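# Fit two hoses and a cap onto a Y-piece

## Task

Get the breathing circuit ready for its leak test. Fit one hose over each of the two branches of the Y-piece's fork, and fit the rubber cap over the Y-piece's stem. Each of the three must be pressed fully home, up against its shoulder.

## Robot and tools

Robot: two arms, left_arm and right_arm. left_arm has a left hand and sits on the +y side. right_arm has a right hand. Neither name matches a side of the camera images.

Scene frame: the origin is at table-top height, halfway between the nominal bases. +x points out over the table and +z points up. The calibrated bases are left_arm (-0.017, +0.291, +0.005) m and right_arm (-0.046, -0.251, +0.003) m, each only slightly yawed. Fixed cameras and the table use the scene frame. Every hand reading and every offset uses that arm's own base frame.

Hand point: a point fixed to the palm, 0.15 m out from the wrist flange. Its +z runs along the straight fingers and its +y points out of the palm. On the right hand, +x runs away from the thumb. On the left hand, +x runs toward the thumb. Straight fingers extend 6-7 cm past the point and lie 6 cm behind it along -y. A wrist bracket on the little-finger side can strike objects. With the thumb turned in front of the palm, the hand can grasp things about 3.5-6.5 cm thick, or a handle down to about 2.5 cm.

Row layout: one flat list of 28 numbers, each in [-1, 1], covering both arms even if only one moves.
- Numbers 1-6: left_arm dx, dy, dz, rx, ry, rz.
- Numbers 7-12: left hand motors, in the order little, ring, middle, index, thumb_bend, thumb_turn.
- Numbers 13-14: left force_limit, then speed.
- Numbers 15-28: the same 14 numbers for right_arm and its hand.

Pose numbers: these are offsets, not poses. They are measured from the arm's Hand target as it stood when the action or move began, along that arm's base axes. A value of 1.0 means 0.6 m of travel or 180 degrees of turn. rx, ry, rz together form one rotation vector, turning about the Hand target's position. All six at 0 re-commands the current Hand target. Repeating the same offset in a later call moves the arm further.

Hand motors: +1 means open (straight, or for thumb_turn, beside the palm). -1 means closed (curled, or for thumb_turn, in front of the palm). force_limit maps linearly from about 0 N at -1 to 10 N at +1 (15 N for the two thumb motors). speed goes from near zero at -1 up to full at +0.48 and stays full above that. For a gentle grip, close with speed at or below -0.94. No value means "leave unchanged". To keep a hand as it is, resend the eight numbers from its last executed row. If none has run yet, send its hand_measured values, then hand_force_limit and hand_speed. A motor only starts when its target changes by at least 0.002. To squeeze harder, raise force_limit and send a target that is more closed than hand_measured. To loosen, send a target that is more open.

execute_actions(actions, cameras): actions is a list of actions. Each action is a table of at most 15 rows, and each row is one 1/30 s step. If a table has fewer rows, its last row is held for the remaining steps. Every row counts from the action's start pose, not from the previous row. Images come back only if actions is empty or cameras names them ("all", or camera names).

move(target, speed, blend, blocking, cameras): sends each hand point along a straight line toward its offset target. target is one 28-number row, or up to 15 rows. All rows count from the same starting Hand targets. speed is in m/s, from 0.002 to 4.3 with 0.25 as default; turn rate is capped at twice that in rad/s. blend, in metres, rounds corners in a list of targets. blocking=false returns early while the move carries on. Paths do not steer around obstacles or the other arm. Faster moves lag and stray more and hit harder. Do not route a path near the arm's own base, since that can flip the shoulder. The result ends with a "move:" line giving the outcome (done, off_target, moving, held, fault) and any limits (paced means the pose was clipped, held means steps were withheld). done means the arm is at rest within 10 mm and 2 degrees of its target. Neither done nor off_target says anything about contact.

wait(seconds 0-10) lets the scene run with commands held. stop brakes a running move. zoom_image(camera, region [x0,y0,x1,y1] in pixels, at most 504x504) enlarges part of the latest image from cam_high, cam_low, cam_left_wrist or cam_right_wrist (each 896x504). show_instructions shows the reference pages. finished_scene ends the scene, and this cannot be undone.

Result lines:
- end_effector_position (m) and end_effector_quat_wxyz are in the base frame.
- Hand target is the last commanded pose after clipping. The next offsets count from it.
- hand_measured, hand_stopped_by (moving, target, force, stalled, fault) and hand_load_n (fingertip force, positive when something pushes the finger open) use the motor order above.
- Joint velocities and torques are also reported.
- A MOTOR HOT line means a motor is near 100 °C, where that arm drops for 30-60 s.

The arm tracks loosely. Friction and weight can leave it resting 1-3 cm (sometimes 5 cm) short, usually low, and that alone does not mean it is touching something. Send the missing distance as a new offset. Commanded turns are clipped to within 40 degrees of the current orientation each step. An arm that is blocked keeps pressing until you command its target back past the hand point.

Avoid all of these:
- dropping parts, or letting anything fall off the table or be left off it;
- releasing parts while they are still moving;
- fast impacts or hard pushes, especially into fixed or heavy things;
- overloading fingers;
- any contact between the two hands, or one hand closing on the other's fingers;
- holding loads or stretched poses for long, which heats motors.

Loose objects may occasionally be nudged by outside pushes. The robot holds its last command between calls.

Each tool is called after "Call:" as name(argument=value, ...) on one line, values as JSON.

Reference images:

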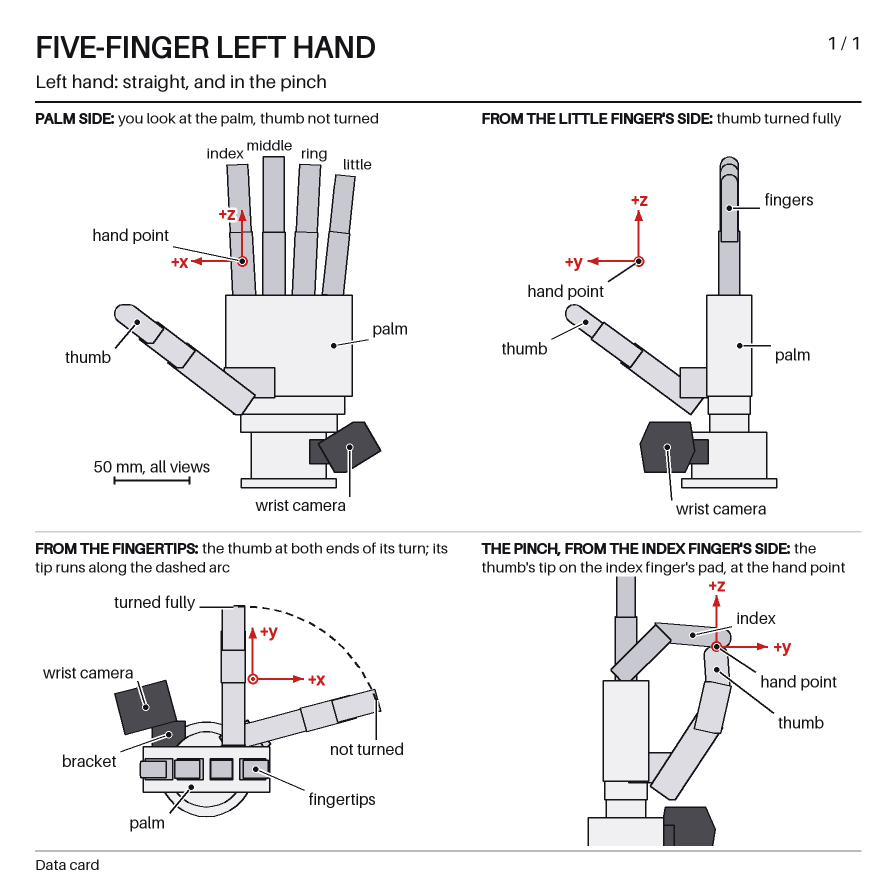

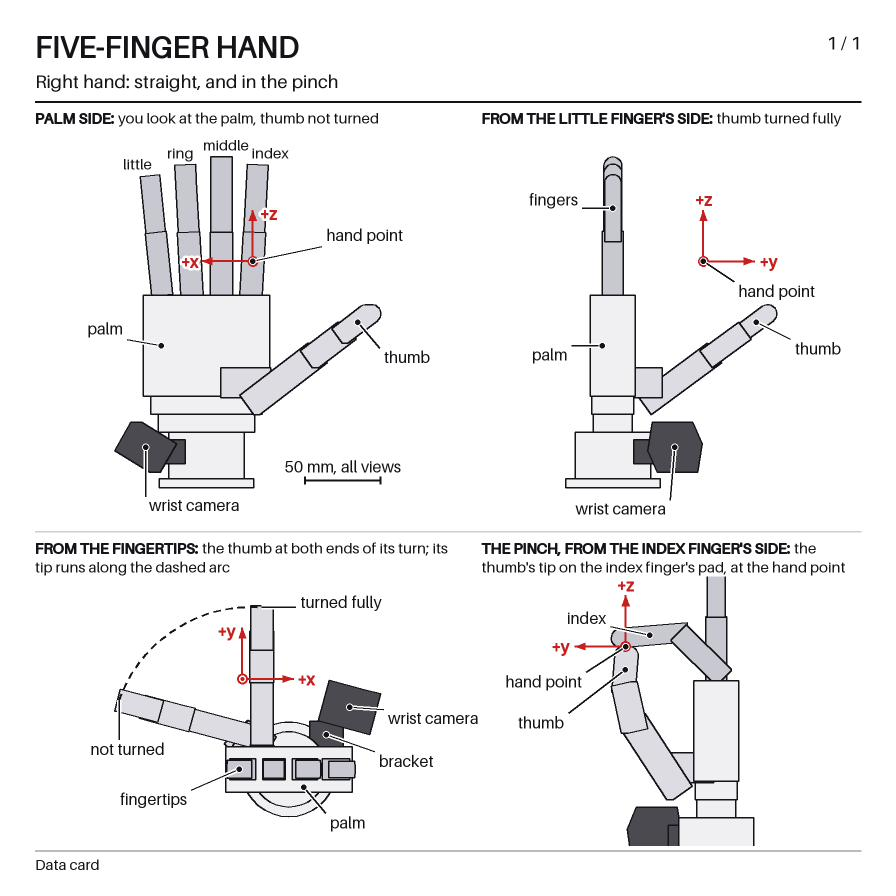

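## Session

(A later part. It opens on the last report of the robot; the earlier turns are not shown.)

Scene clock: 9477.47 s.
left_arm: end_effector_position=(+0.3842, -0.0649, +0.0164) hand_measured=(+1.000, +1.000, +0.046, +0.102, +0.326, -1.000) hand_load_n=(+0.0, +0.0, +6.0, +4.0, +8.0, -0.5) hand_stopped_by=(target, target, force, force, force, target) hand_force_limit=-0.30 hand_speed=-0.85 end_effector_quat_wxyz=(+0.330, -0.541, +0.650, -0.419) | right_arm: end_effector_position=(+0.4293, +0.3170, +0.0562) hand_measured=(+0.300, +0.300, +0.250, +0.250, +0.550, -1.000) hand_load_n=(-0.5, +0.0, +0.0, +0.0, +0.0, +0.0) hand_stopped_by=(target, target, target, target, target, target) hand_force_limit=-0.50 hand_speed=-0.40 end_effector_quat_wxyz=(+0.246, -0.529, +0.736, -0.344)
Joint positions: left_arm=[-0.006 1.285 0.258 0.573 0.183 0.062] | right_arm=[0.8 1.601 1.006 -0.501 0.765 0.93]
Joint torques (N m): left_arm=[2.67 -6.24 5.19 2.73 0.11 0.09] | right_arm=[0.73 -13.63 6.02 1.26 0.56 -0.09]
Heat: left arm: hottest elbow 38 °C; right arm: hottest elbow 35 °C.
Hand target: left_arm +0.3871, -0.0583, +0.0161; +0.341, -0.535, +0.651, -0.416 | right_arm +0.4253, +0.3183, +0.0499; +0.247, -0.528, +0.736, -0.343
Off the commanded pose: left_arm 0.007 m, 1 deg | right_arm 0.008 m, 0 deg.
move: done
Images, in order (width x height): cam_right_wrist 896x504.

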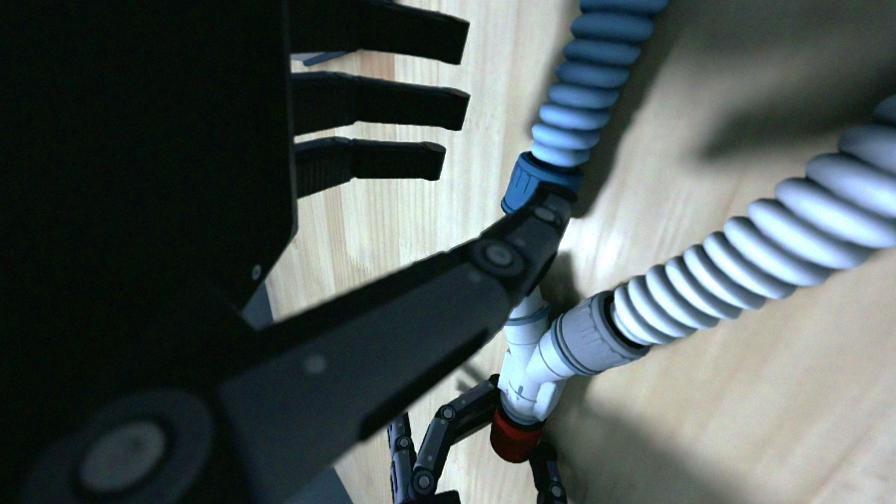

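Call:
move(target=[0,0,0,0,0,0,1,1,-0.5,-0.5,-0.3,-1,-0.3,-0.85,-0.0055,0.001,-0.033,0,0,0,0.3,0.3,0.25,0.25,0.55,-1,-0.5,-0.4], speed=0.05, cameras=["cam_right_wrist","cam_low"])

Call:
zoom_image(camera="cam_right_wrist", region=[400, 80, 680, 340])

Call:
zoom_image(camera="cam_low", region=[440, 200, 600, 300])

Scene clock: 9492.37 s.
left_arm: end_effector_position=(+0.3842, -0.0649, +0.0164) hand_measured=(+1.000, +1.000, +0.046, +0.102, +0.326, -1.000) hand_load_n=(-0.5, +0.0, +5.5, +4.0, +8.0, -0.5) hand_stopped_by=(target, target, force, force, force, target) hand_force_limit=-0.30 hand_speed=-0.85 end_effector_quat_wxyz=(+0.330, -0.541, +0.650, -0.419) | right_arm: end_effector_position=(+0.4268, +0.3182, +0.0442) hand_measured=(+0.300, +0.300, +0.250, +0.250, +0.550, -1.000) hand_load_n=(+0.0, +0.0, +0.0, +0.0, +0.0, +0.0) hand_stopped_by=(target, target, target, target, target, target) hand_force_limit=-0.50 hand_speed=-0.40 end_effector_quat_wxyz=(+0.253, -0.525, +0.737, -0.343)
Joint positions: left_arm=[-0.006 1.285 0.258 0.573 0.183 0.062] | right_arm=[0.805 1.614 0.978 -0.451 0.768 0.938]
Joint torques (N m): left_arm=[3.31 -5.54 5.07 2.7 0.08 0.05] | right_arm=[0.91 -12.45 6.15 1.74 0.59 -0.06]
Heat: left arm: hottest elbow 37 °C; right arm: hottest elbow 35 °C.
Hand target: left_arm +0.3871, -0.0583, +0.0161; +0.341, -0.535, +0.651, -0.416 | right_arm +0.4220, +0.3189, +0.0300; +0.247, -0.529, +0.736, -0.343
Off the commanded pose: left_arm 0.007 m, 1 deg | right_arm 0.015 m, 1 deg.
move: off_target (right_arm)
Images, in order (width x height): cam_low 896x504, cam_right_wrist 896x504.

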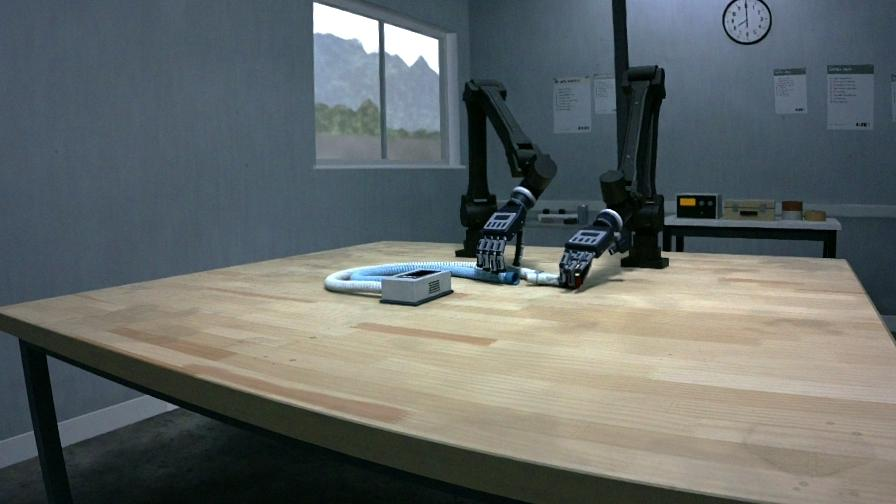

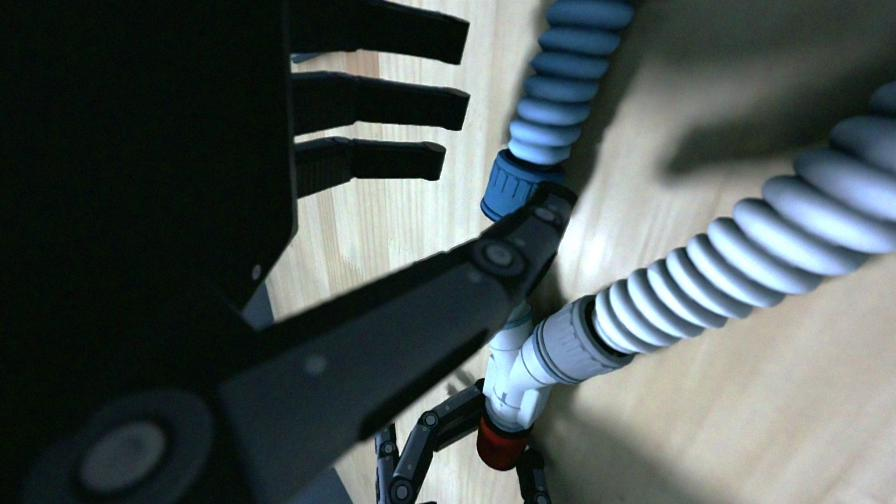

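Scaled by 1.800 from the camera's 896x504 image, which has a finer 1280x720 frame.

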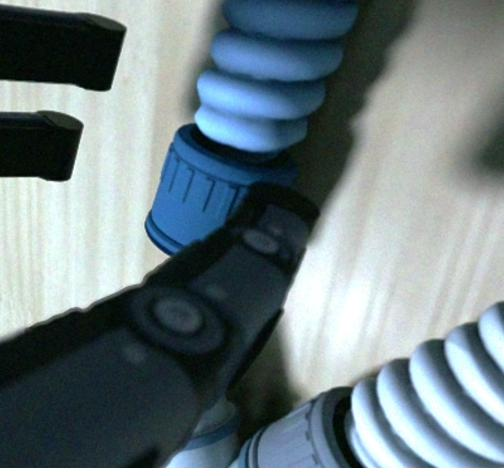

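Scaled by 3.150 from the camera's 896x504 image, which has a finer 1280x720 frame.

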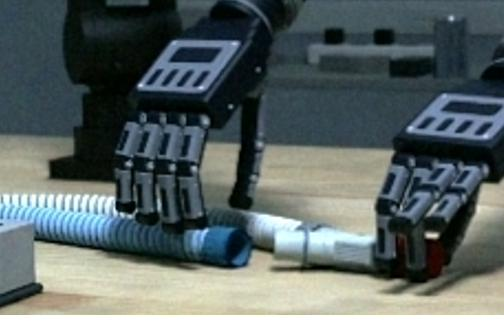

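Call:
move(target=[0,0,0,0,0,0,1,1,-0.5,-0.5,-0.3,-1,-0.3,-0.85,0.0,0.0,-0.027,0,0,0,0.3,0.3,0.25,0.25,0.55,-1,-0.5,-0.4], speed=0.05, cameras=["cam_right_wrist","cam_low"])

Call:
zoom_image(camera="cam_right_wrist", region=[400, 80, 680, 340])

Call:
zoom_image(camera="cam_low", region=[440, 200, 600, 300])

Scene clock: 9511.53 s.
left_arm: end_effector_position=(+0.3842, -0.0649, +0.0164) hand_measured=(+1.000, +1.000, +0.046, +0.102, +0.326, -1.000) hand_load_n=(-0.5, +0.0, +6.0, +4.0, +8.5, -0.5) hand_stopped_by=(target, target, force, force, force, target) hand_force_limit=-0.30 hand_speed=-0.85 end_effector_quat_wxyz=(+0.330, -0.541, +0.650, -0.419) | right_arm: end_effector_position=(+0.4271, +0.3184, +0.0276) hand_measured=(+0.300, +0.300, +0.250, +0.250, +0.550, -1.000) hand_load_n=(+0.0, +0.0, +0.0, +0.0, -0.5, +0.0) hand_stopped_by=(target, target, target, target, target, target) hand_force_limit=-0.50 hand_speed=-0.40 end_effector_quat_wxyz=(+0.253, -0.525, +0.737, -0.343)
Joint positions: left_arm=[-0.006 1.285 0.258 0.573 0.183 0.062] | right_arm=[0.805 1.643 0.962 -0.405 0.768 0.938]
Joint torques (N m): left_arm=[3.72 -6.59 4.98 2.63 0.1 0.11] | right_arm=[0.44 -12.1 5.94 1.47 0.52 -0.03]
Heat: left arm: hottest elbow 37 °C; right arm: hottest elbow 34 °C.
Hand target: left_arm +0.3871, -0.0583, +0.0161; +0.341, -0.535, +0.651, -0.416 | right_arm +0.4221, +0.3189, +0.0140; +0.247, -0.528, +0.736, -0.343
Off the commanded pose: left_arm 0.007 m, 1 deg | right_arm 0.015 m, 1 deg.
move: off_target (right_arm)
Images, in order (width x height): cam_low 896x504, cam_right_wrist 896x504.

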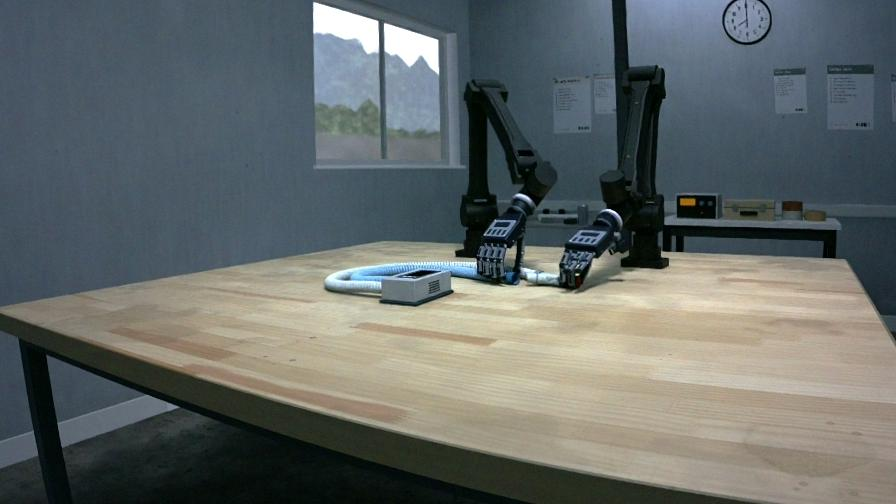

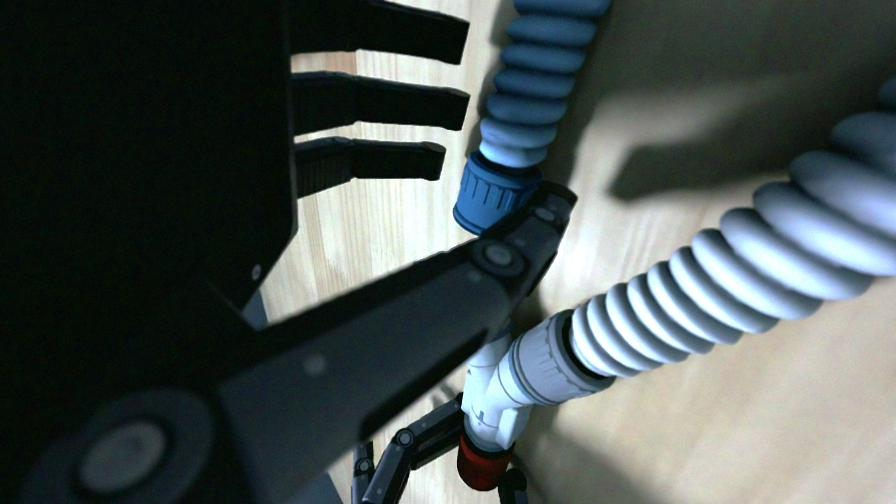

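Scaled by 1.800 from the camera's 896x504 image, which has a finer 1280x720 frame.

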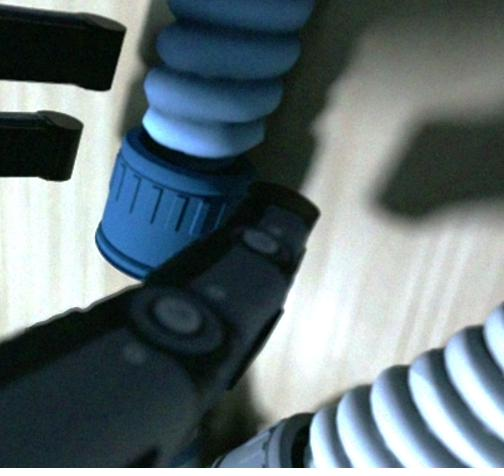

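Scaled by 3.150 from the camera's 896x504 image, which has a finer 1280x720 frame.

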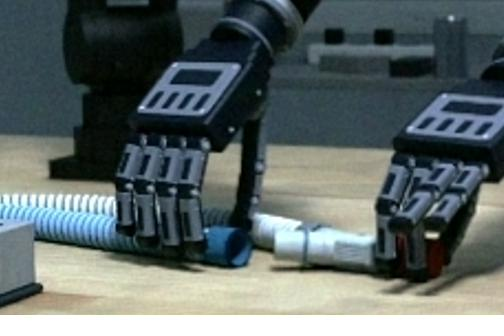

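Call:
move(target=[[0,0,0,0,0,0,1,1,-0.5,-0.5,-0.3,-1,-0.3,-0.85,-0.0117,0.0042,0,0,0,0,0.3,0.3,0.25,0.25,0.55,-1,-0.5,-0.4],[0,0,0,0,0,0,1,1,-0.5,-0.5,-0.3,-1,-0.3,-0.85,-0.0117,0.0042,0,0,0,0,-0.5,-0.5,-0.5,-0.5,-0.3,-1,-0.5,-0.85]], speed=0.05, cameras=["cam_right_wrist","cam_low"])

Call:
zoom_image(camera="cam_low", region=[440, 200, 600, 300])

Scene clock: 9541.87 s.
left_arm: end_effector_position=(+0.3842, -0.0649, +0.0164) hand_measured=(+1.000, +1.000, +0.046, +0.102, +0.326, -1.000) hand_load_n=(+0.0, +0.0, +6.0, +4.0, +8.0, -0.5) hand_stopped_by=(target, target, force, force, force, target) hand_force_limit=-0.30 hand_speed=-0.85 end_effector_quat_wxyz=(+0.330, -0.541, +0.650, -0.419) | right_arm: end_effector_position=(+0.4223, +0.3230, +0.0270) hand_measured=(-0.500, -0.116, -0.026, -0.122, +0.396, -1.000) hand_load_n=(+0.0, +2.5, +0.0, +3.0, +4.5, +1.5) hand_stopped_by=(target, force, force, force, force, target) hand_force_limit=-0.50 hand_speed=-0.85 end_effector_quat_wxyz=(+0.257, -0.523, +0.737, -0.343)
Joint positions: left_arm=[-0.006 1.285 0.258 0.573 0.183 0.062] | right_arm=[0.821 1.643 0.958 -0.405 0.777 0.958]
Joint torques (N m): left_arm=[3.25 -5.77 5.14 2.66 0.11 0.08] | right_arm=[0.79 -12.51 5.71 1.13 0.52 -0.05]
Heat: left arm: hottest elbow 37 °C; right arm: hottest elbow 34 °C.
Hand target: left_arm +0.3871, -0.0583, +0.0161; +0.341, -0.535, +0.651, -0.416 | right_arm +0.4151, +0.3214, +0.0140; +0.247, -0.528, +0.736, -0.343
Off the commanded pose: left_arm 0.007 m, 1 deg | right_arm 0.015 m, 1 deg.
move: off_target (right_arm); target 2's new numbers were sent with right_arm's hand 0.015 m and 1 deg from that target
Images, in order (width x height): cam_low 896x504, cam_right_wrist 896x504.

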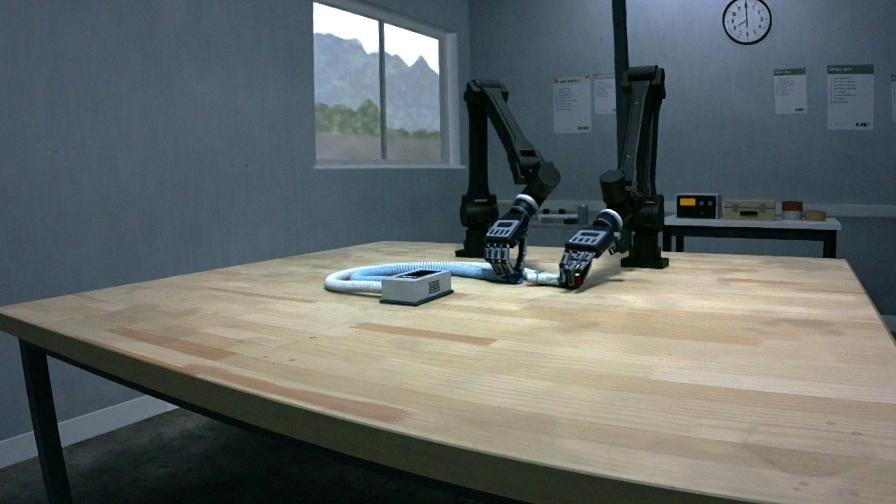

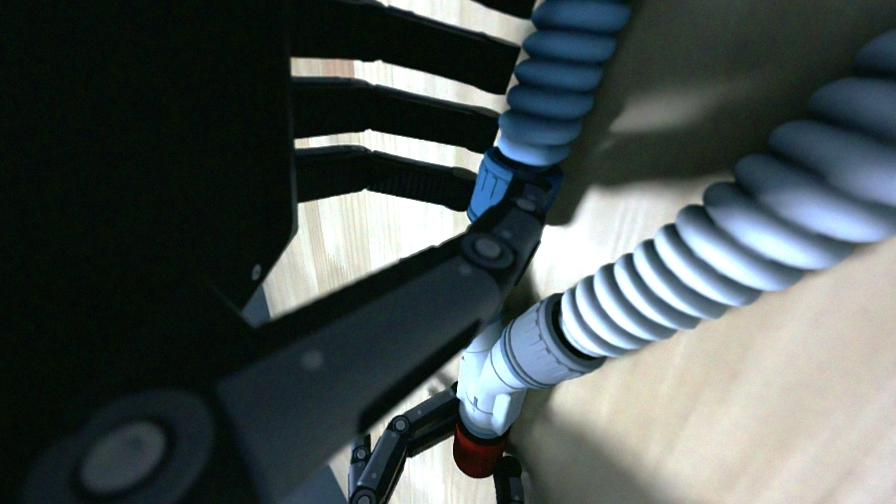

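Scaled by 3.150 from the camera's 896x504 image, which has a finer 1280x720 frame.

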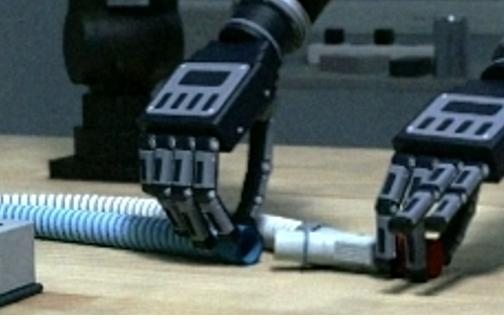

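Call:
zoom_image(camera="cam_right_wrist", region=[400, 80, 680, 340])

Scaled by 1.800 from the camera's 896x504 image, which has a finer 1280x720 frame.

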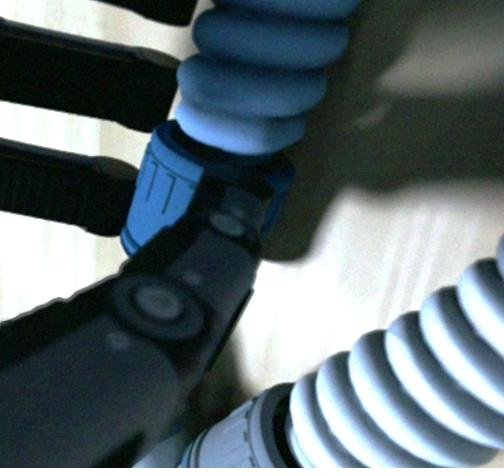

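Call:
move(target=[[0,0,0,0,0,0,1,1,-0.5,-0.5,-0.3,-1,-0.3,-0.85,0,0,0,0,0,0,0.1,0.1,0.1,0.05,0.52,-1,-0.5,-0.4],[0,0,0,0,0,0,1,1,-0.5,-0.5,-0.3,-1,-0.3,-0.85,0,0,-0.0117,0,0,0,0.1,0.1,0.1,0.05,0.52,-1,-0.5,-0.4]], speed=0.05, cameras=["cam_right_wrist","cam_low"])

Call:
zoom_image(camera="cam_right_wrist", region=[400, 80, 680, 340])

Call:
zoom_image(camera="cam_low", region=[440, 200, 600, 300])

Scene clock: 9557.10 s.
left_arm: end_effector_position=(+0.3842, -0.0649, +0.0164) hand_measured=(+1.000, +1.000, +0.046, +0.102, +0.326, -1.000) hand_load_n=(-0.5, +0.0, +6.0, +4.0, +8.5, +0.0) hand_stopped_by=(target, target, force, force, force, target) hand_force_limit=-0.30 hand_speed=-0.85 end_effector_quat_wxyz=(+0.330, -0.541, +0.650, -0.419) | right_arm: end_effector_position=(+0.4205, +0.3212, +0.0215) hand_measured=(+0.100, +0.100, +0.100, +0.050, +0.520, -1.000) hand_load_n=(+0.0, +0.0, +0.0, +0.0, +0.0, +0.0) hand_stopped_by=(target, target, target, target, target, target) hand_force_limit=-0.50 hand_speed=-0.40 end_effector_quat_wxyz=(+0.254, -0.524, +0.737, -0.344)
Joint positions: left_arm=[-0.006 1.285 0.258 0.573 0.183 0.062] | right_arm=[0.821 1.65 0.951 -0.399 0.777 0.959]
Joint torques (N m): left_arm=[3.31 -5.6 5.12 2.81 0.11 0.1] | right_arm=[0.97 -12.45 5.68 1.43 0.49 -0.04]
Heat: left arm: hottest elbow 37 °C; right arm: hottest elbow 33 °C.
Hand target: left_arm +0.3871, -0.0583, +0.0161; +0.341, -0.535, +0.651, -0.416 | right_arm +0.4149, +0.3214, +0.0069; +0.247, -0.528, +0.736, -0.343
Off the commanded pose: left_arm 0.007 m, 1 deg | right_arm 0.015 m, 1 deg.
move: off_target (right_arm)
Images, in order (width x height): cam_low 896x504, cam_right_wrist 896x504.

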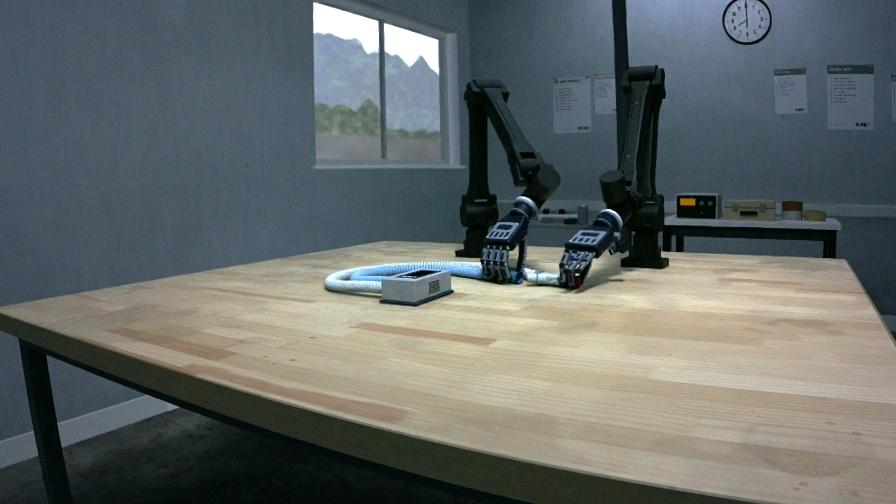

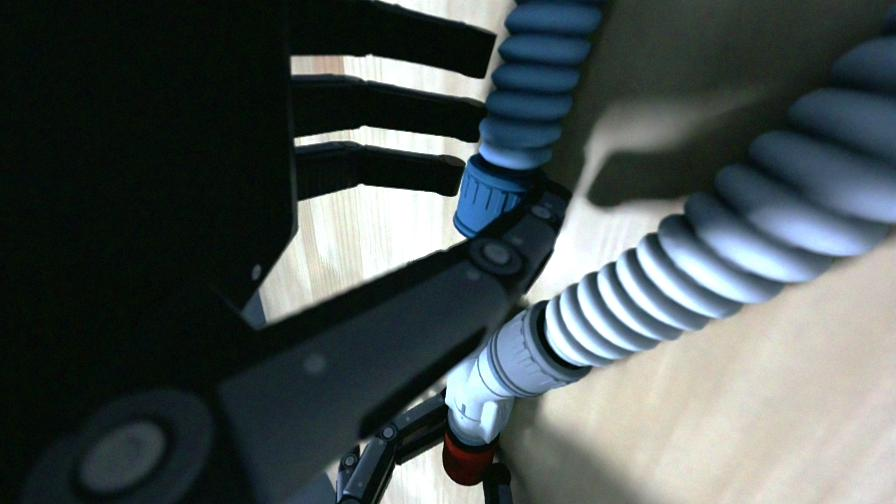

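Scaled by 1.800 from the camera's 896x504 image, which has a finer 1280x720 frame.

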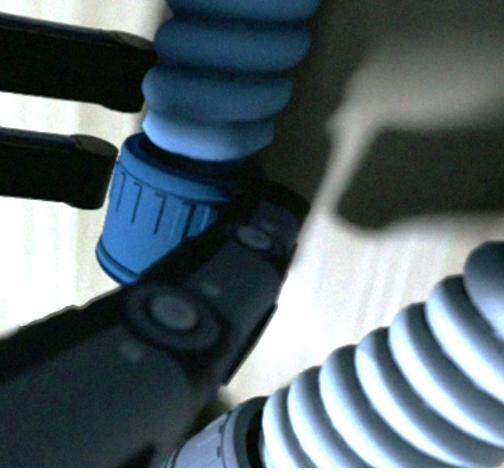

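Scaled by 3.150 from the camera's 896x504 image, which has a finer 1280x720 frame.

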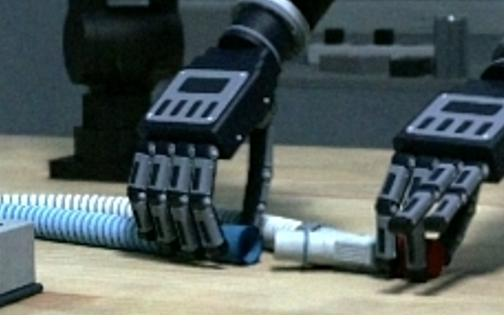

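Call:
move(target=[[0,0,0,0,0,0,1,1,-0.5,-0.5,-0.3,-1,-0.3,-0.85,0.002,0.0075,0,0,0,0,0.1,0.1,0.1,0.05,0.52,-1,-0.5,-0.4],[0,0,0,0,0,0,1,1,-0.5,-0.5,-0.3,-1,-0.3,-0.85,0.002,0.0075,0,0,0,0,-0.5,-0.5,-0.5,-0.5,-0.3,-1,-0.5,-0.85]], speed=0.05, cameras=["cam_right_wrist","cam_low"])

Call:
zoom_image(camera="cam_right_wrist", region=[400, 80, 680, 340])

Call:
zoom_image(camera="cam_low", region=[440, 200, 600, 300])

Scene clock: 9566.73 s.
left_arm: end_effector_position=(+0.3842, -0.0649, +0.0164) hand_measured=(+1.000, +1.000, +0.046, +0.102, +0.326, -1.000) hand_load_n=(-0.5, +0.0, +6.0, +4.5, +8.0, -0.5) hand_stopped_by=(target, target, force, force, force, target) hand_force_limit=-0.30 hand_speed=-0.85 end_effector_quat_wxyz=(+0.330, -0.541, +0.650, -0.419) | right_arm: end_effector_position=(+0.4186, +0.3226, +0.0169) hand_measured=(-0.106, -0.036, -0.022, -0.044, +0.468, -1.000) hand_load_n=(+2.5, +1.5, +3.0, +2.0, +8.0, +6.5) hand_stopped_by=(force, force, force, force, force, target) hand_force_limit=-0.50 hand_speed=-0.85 end_effector_quat_wxyz=(+0.251, -0.526, +0.736, -0.344)
Joint positions: left_arm=[-0.006 1.285 0.258 0.573 0.183 0.062] | right_arm=[0.826 1.66 0.951 -0.399 0.778 0.964]
Joint torques (N m): left_arm=[3.31 -6.3 5.07 2.63 0.07 0.07] | right_arm=[0.85 -11.99 6.65 1.17 0.53 -0.06]
Heat: left arm: hottest elbow 37 °C; right arm: hottest elbow 33 °C.
Hand target: left_arm +0.3871, -0.0583, +0.0161; +0.341, -0.535, +0.651, -0.416 | right_arm +0.4161, +0.3260, +0.0068; +0.247, -0.529, +0.736, -0.343
Off the commanded pose: left_arm 0.007 m, 1 deg | right_arm 0.011 m, 1 deg.
move: off_target (right_arm); target 2's new numbers were sent with right_arm's hand 0.011 m and 1 deg from that target
Images, in order (width x height): cam_low 896x504, cam_right_wrist 896x504.

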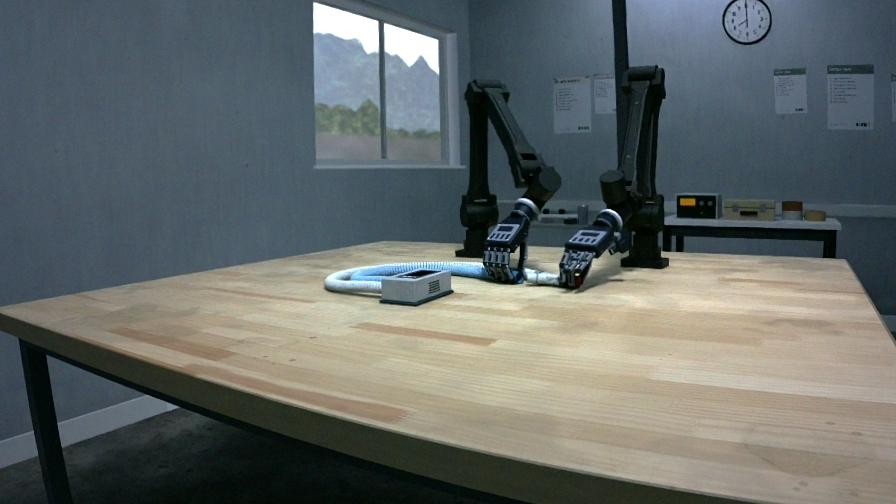

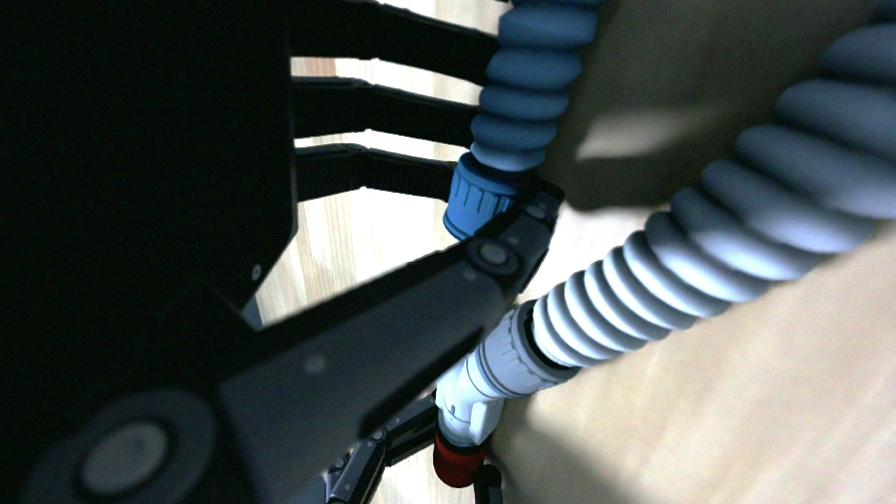

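Scaled by 1.800 from the camera's 896x504 image, which has a finer 1280x720 frame.

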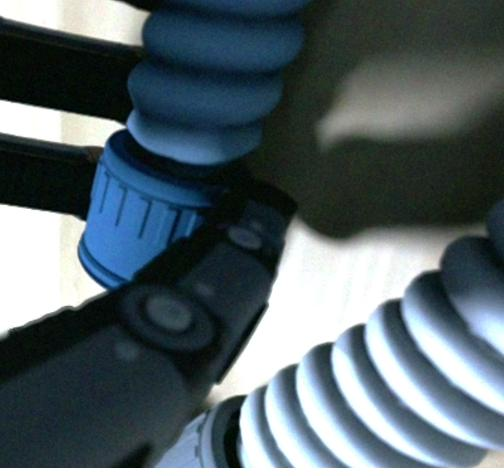

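Scaled by 3.150 from the camera's 896x504 image, which has a finer 1280x720 frame.

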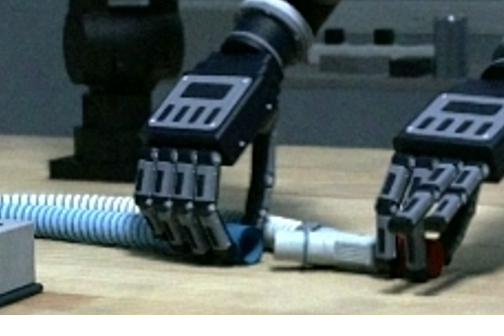

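Call:
move(target=[[0,0,0,0,0,0,1,1,-0.5,-0.5,-0.3,-1,-0.3,-0.85,0.01,0,0.055,0,0,0,-0.5,-0.5,-0.5,-0.5,-0.3,-1,-0.5,-0.85],[0,0,0,0,0,0,1,1,-0.5,-0.5,-0.3,-1,-0.3,-0.85,0.04,0.0,0.06,0,0,0.11,-0.5,-0.5,-0.5,-0.5,-0.3,-1,-0.5,-0.85]], speed=0.06, cameras=["cam_right_wrist","cam_low"])

Call:
zoom_image(camera="cam_low", region=[440, 200, 600, 300])

Scene clock: 9596.13 s.
left_arm: end_effector_position=(+0.3842, -0.0649, +0.0164) hand_measured=(+1.000, +1.000, +0.046, +0.102, +0.326, -1.000) hand_load_n=(+0.0, -0.5, +6.0, +4.0, +8.5, -0.5) hand_stopped_by=(target, target, force, force, force, target) hand_force_limit=-0.30 hand_speed=-0.85 end_effector_quat_wxyz=(+0.330, -0.541, +0.650, -0.419) | right_arm: end_effector_position=(+0.4388, +0.3304, +0.0400) hand_measured=(-0.106, -0.036, -0.022, -0.044, +0.468, -1.000) hand_load_n=(+0.5, +2.5, +3.0, +2.0, +7.5, +5.5) hand_stopped_by=(force, force, force, force, force, target) hand_force_limit=-0.50 hand_speed=-0.85 end_effector_quat_wxyz=(-0.299, +0.648, -0.637, +0.293)
Joint positions: left_arm=[-0.006 1.285 0.258 0.573 0.183 0.062] | right_arm=[0.734 1.595 0.916 -0.169 0.522 0.516]
Joint torques (N m): left_arm=[3.49 -5.95 5.11 2.66 0.1 0.05] | right_arm=[-0.44 -15.44 6.39 1.85 0.22 -0.31]
Heat: left arm: hottest elbow 37 °C; right arm: hottest elbow 33 °C.
Hand target: left_arm +0.3871, -0.0583, +0.0161; +0.341, -0.535, +0.651, -0.416 | right_arm +0.4402, +0.3258, +0.0428; -0.302, +0.647, -0.634, +0.296
Off the commanded pose: left_arm 0.007 m, 1 deg | right_arm 0.005 m, 1 deg.
move: done
Images, in order (width x height): cam_low 896x504, cam_right_wrist 896x504.

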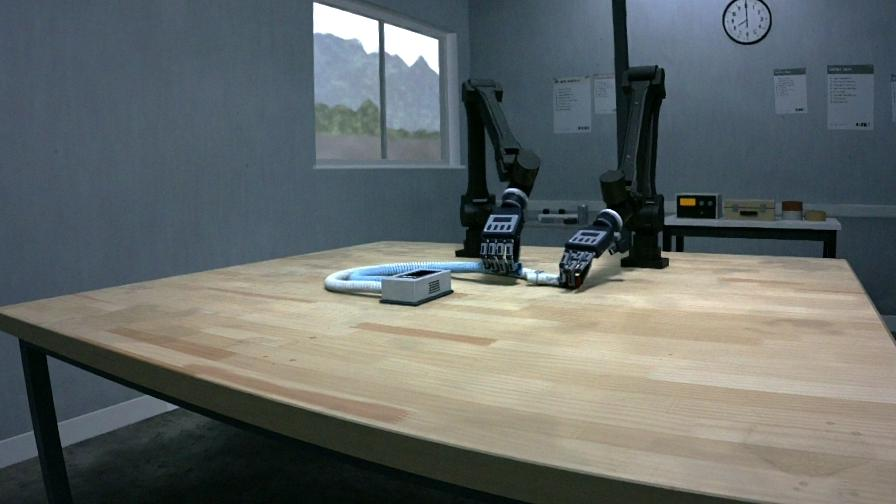

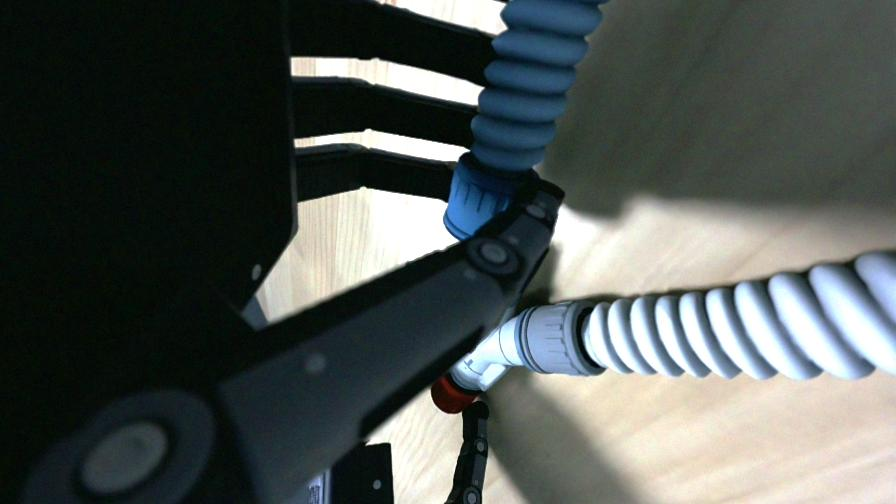

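Scaled by 3.150 from the camera's 896x504 image, which has a finer 1280x720 frame.

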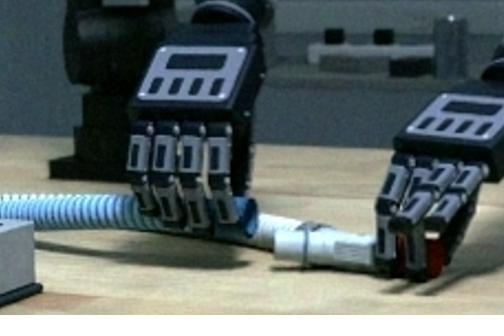

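Call:
move(target=[0,0,0,0,0,0,1,1,-0.5,-0.5,-0.3,-1,-0.3,-0.85,0.025,0.002,0.01,0,0,0.12,-0.5,-0.5,-0.5,-0.5,-0.3,-1,-0.5,-0.85], speed=0.06, cameras=["cam_right_wrist","cam_low"])

Call:
zoom_image(camera="cam_low", region=[440, 200, 600, 300])

Scene clock: 9609.00 s.
left_arm: end_effector_position=(+0.3842, -0.0649, +0.0164) hand_measured=(+1.000, +1.000, +0.046, +0.102, +0.326, -1.000) hand_load_n=(+0.0, +0.0, +6.0, +4.0, +8.0, +0.0) hand_stopped_by=(target, target, force, force, force, target) hand_force_limit=-0.30 hand_speed=-0.85 end_effector_quat_wxyz=(+0.330, -0.541, +0.650, -0.419) | right_arm: end_effector_position=(+0.4504, +0.3298, +0.0443) hand_measured=(-0.106, -0.036, -0.022, -0.044, +0.468, -1.000) hand_load_n=(+0.0, +2.5, +3.5, +2.5, +7.5, +5.5) hand_stopped_by=(force, force, force, force, force, target) hand_force_limit=-0.50 hand_speed=-0.85 end_effector_quat_wxyz=(-0.346, +0.756, -0.507, +0.228)
Joint positions: left_arm=[-0.006 1.285 0.258 0.573 0.183 0.062] | right_arm=[0.62 1.586 0.901 -0.044 0.167 0.157]
Joint torques (N m): left_arm=[3.08 -6.01 5.18 2.69 0.12 0.08] | right_arm=[0.38 -14.51 6.86 2.21 -0.02 -0.3]
Heat: left arm: hottest elbow 37 °C; right arm: hottest elbow 34 °C.
Hand target: left_arm +0.3871, -0.0583, +0.0161; +0.341, -0.535, +0.651, -0.416 | right_arm +0.4552, +0.3272, +0.0490; -0.352, +0.754, -0.502, +0.234
Off the commanded pose: left_arm 0.007 m, 1 deg | right_arm 0.007 m, 1 deg.
move: done
Images, in order (width x height): cam_low 896x504, cam_right_wrist 896x504.

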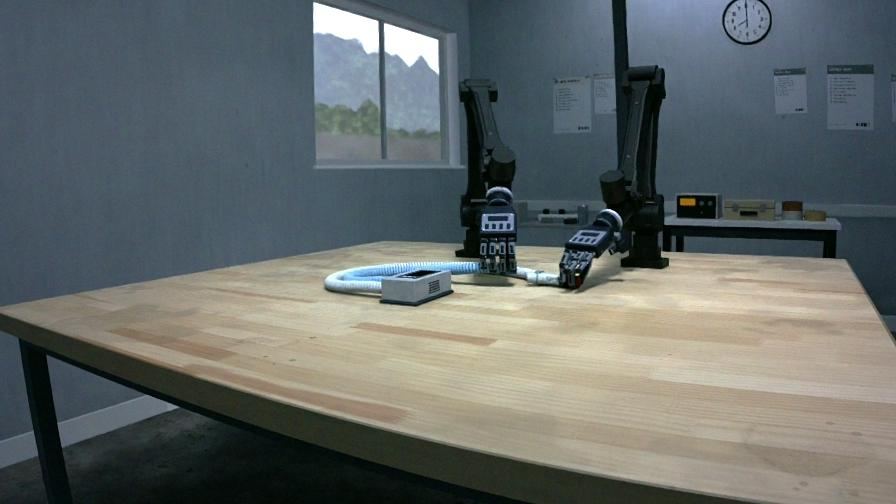

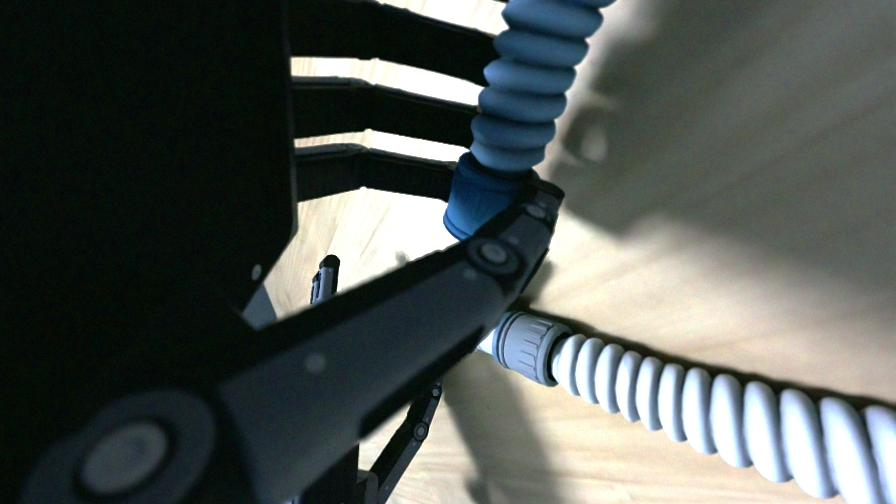

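Scaled by 3.150 from the camera's 896x504 image, which has a finer 1280x720 frame.

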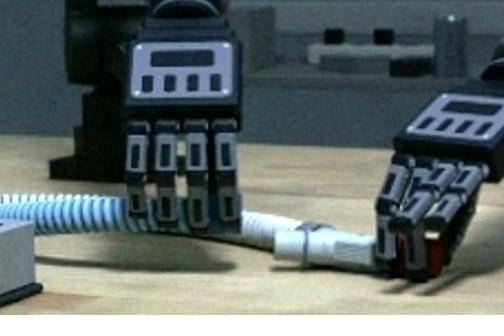

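Call:
wait(seconds=0.1, cameras=["all"])

Call:
zoom_image(camera="cam_high", region=[400, 150, 520, 260])

Call:
zoom_image(camera="cam_left_wrist", region=[380, 150, 700, 400])

Scene clock: 9614.80 s.
left_arm: end_effector_position=(+0.3842, -0.0649, +0.0164) hand_measured=(+1.000, +1.000, +0.046, +0.102, +0.326, -1.000) hand_load_n=(-0.5, +0.0, +6.0, +4.0, +8.0, -0.5) hand_stopped_by=(target, target, force, force, force, target) hand_force_limit=-0.30 hand_speed=-0.85 end_effector_quat_wxyz=(+0.330, -0.541, +0.650, -0.419) | right_arm: end_effector_position=(+0.4504, +0.3297, +0.0443) hand_measured=(-0.106, -0.036, -0.022, -0.044, +0.468, -1.000) hand_load_n=(+0.0, +2.5, +3.0, +2.0, +7.5, +6.0) hand_stopped_by=(force, force, force, force, force, target) hand_force_limit=-0.50 hand_speed=-0.85 end_effector_quat_wxyz=(-0.346, +0.756, -0.507, +0.228)
Joint positions: left_arm=[-0.006 1.285 0.258 0.573 0.183 0.062] | right_arm=[0.62 1.586 0.901 -0.044 0.167 0.156]
Joint torques (N m): left_arm=[3.43 -6.3 5.12 2.81 0.09 0.06] | right_arm=[-0.26 -14.56 6.93 2.11 0.01 -0.32]
Heat: left arm: hottest elbow 37 °C; right arm: hottest elbow 34 °C.
Hand target: left_arm +0.3871, -0.0583, +0.0161; +0.341, -0.535, +0.651, -0.416 | right_arm +0.4552, +0.3272, +0.0490; -0.352, +0.755, -0.502, +0.234
Off the commanded pose: left_arm 0.007 m, 1 deg | right_arm 0.007 m, 1 deg.
wait: 0.10 s; at rest from the start

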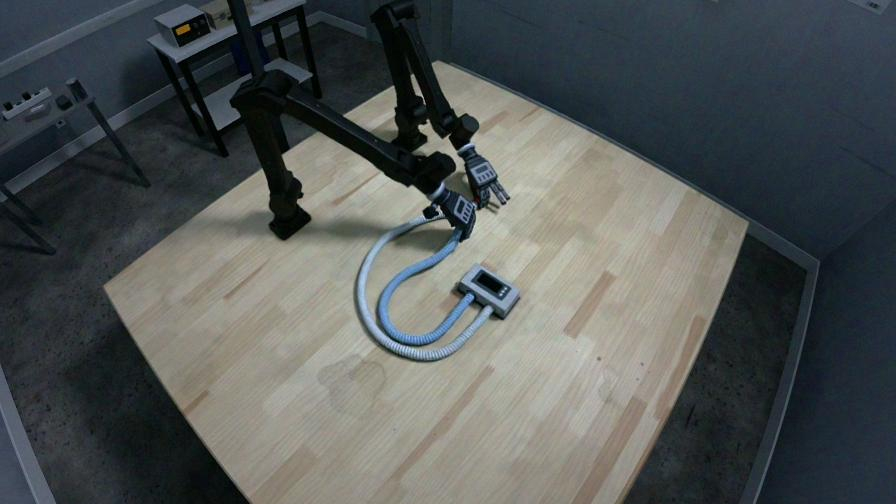

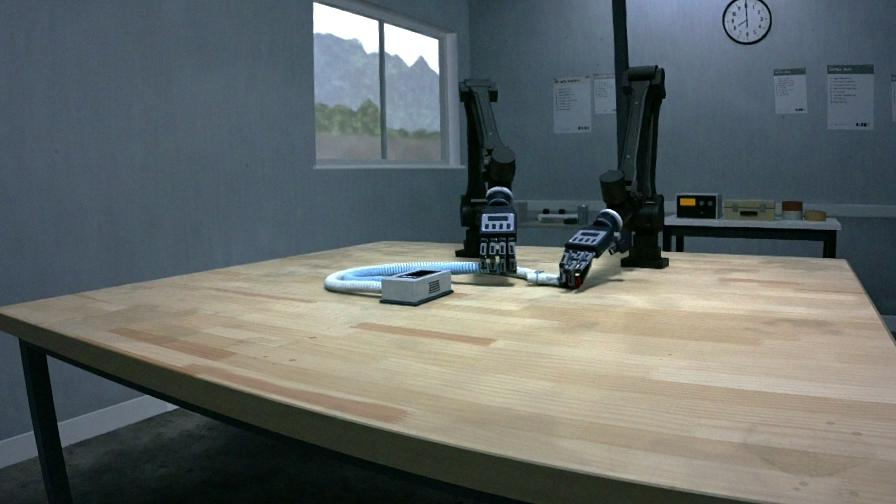

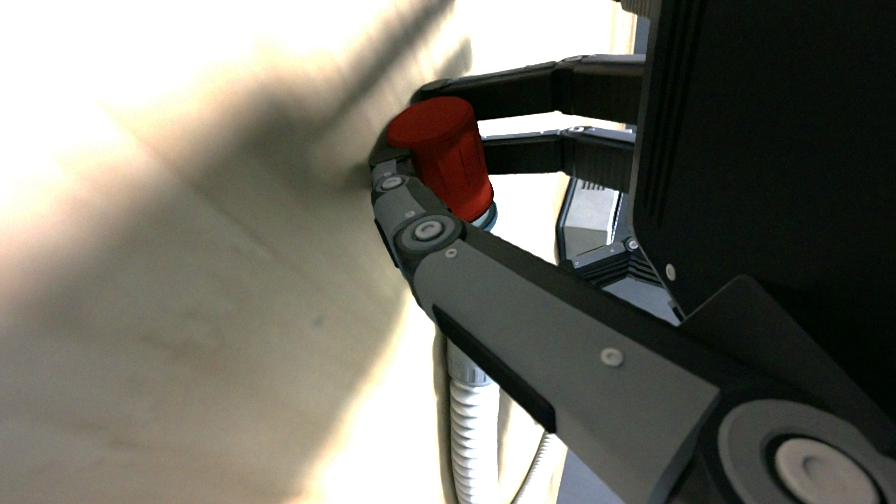

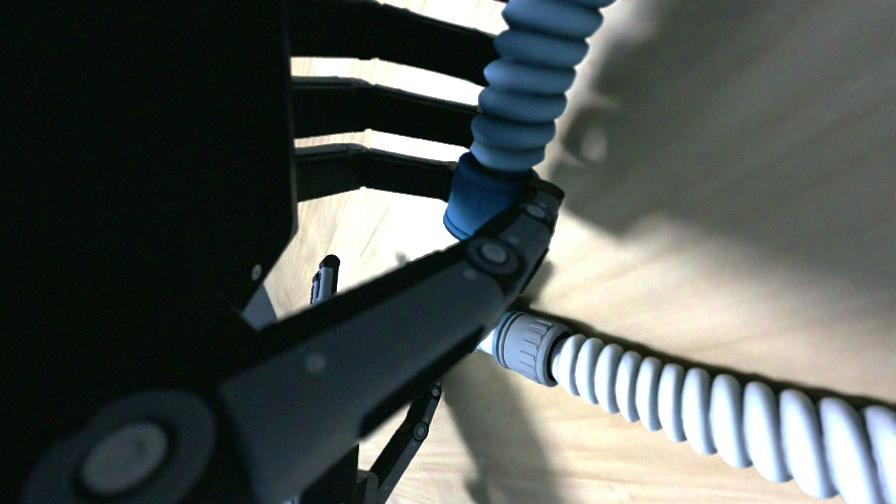

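Scaled by 4.200 from the camera's 896x504 image, which has a finer 1280x720 frame.

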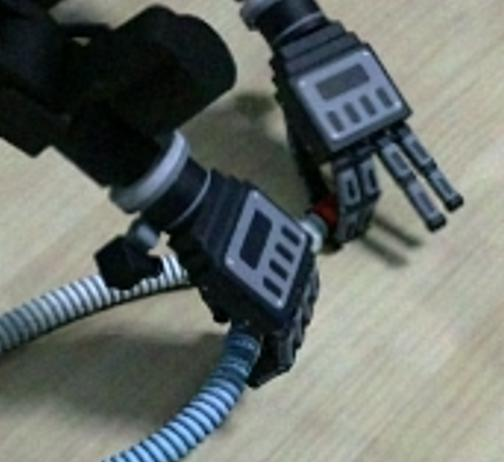

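Scaled by 1.575 from the camera's 896x504 image, which has a finer 1280x720 frame.

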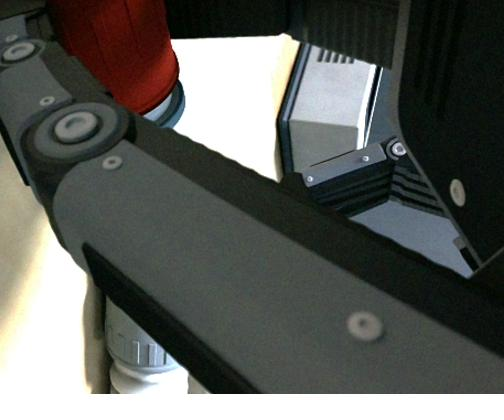

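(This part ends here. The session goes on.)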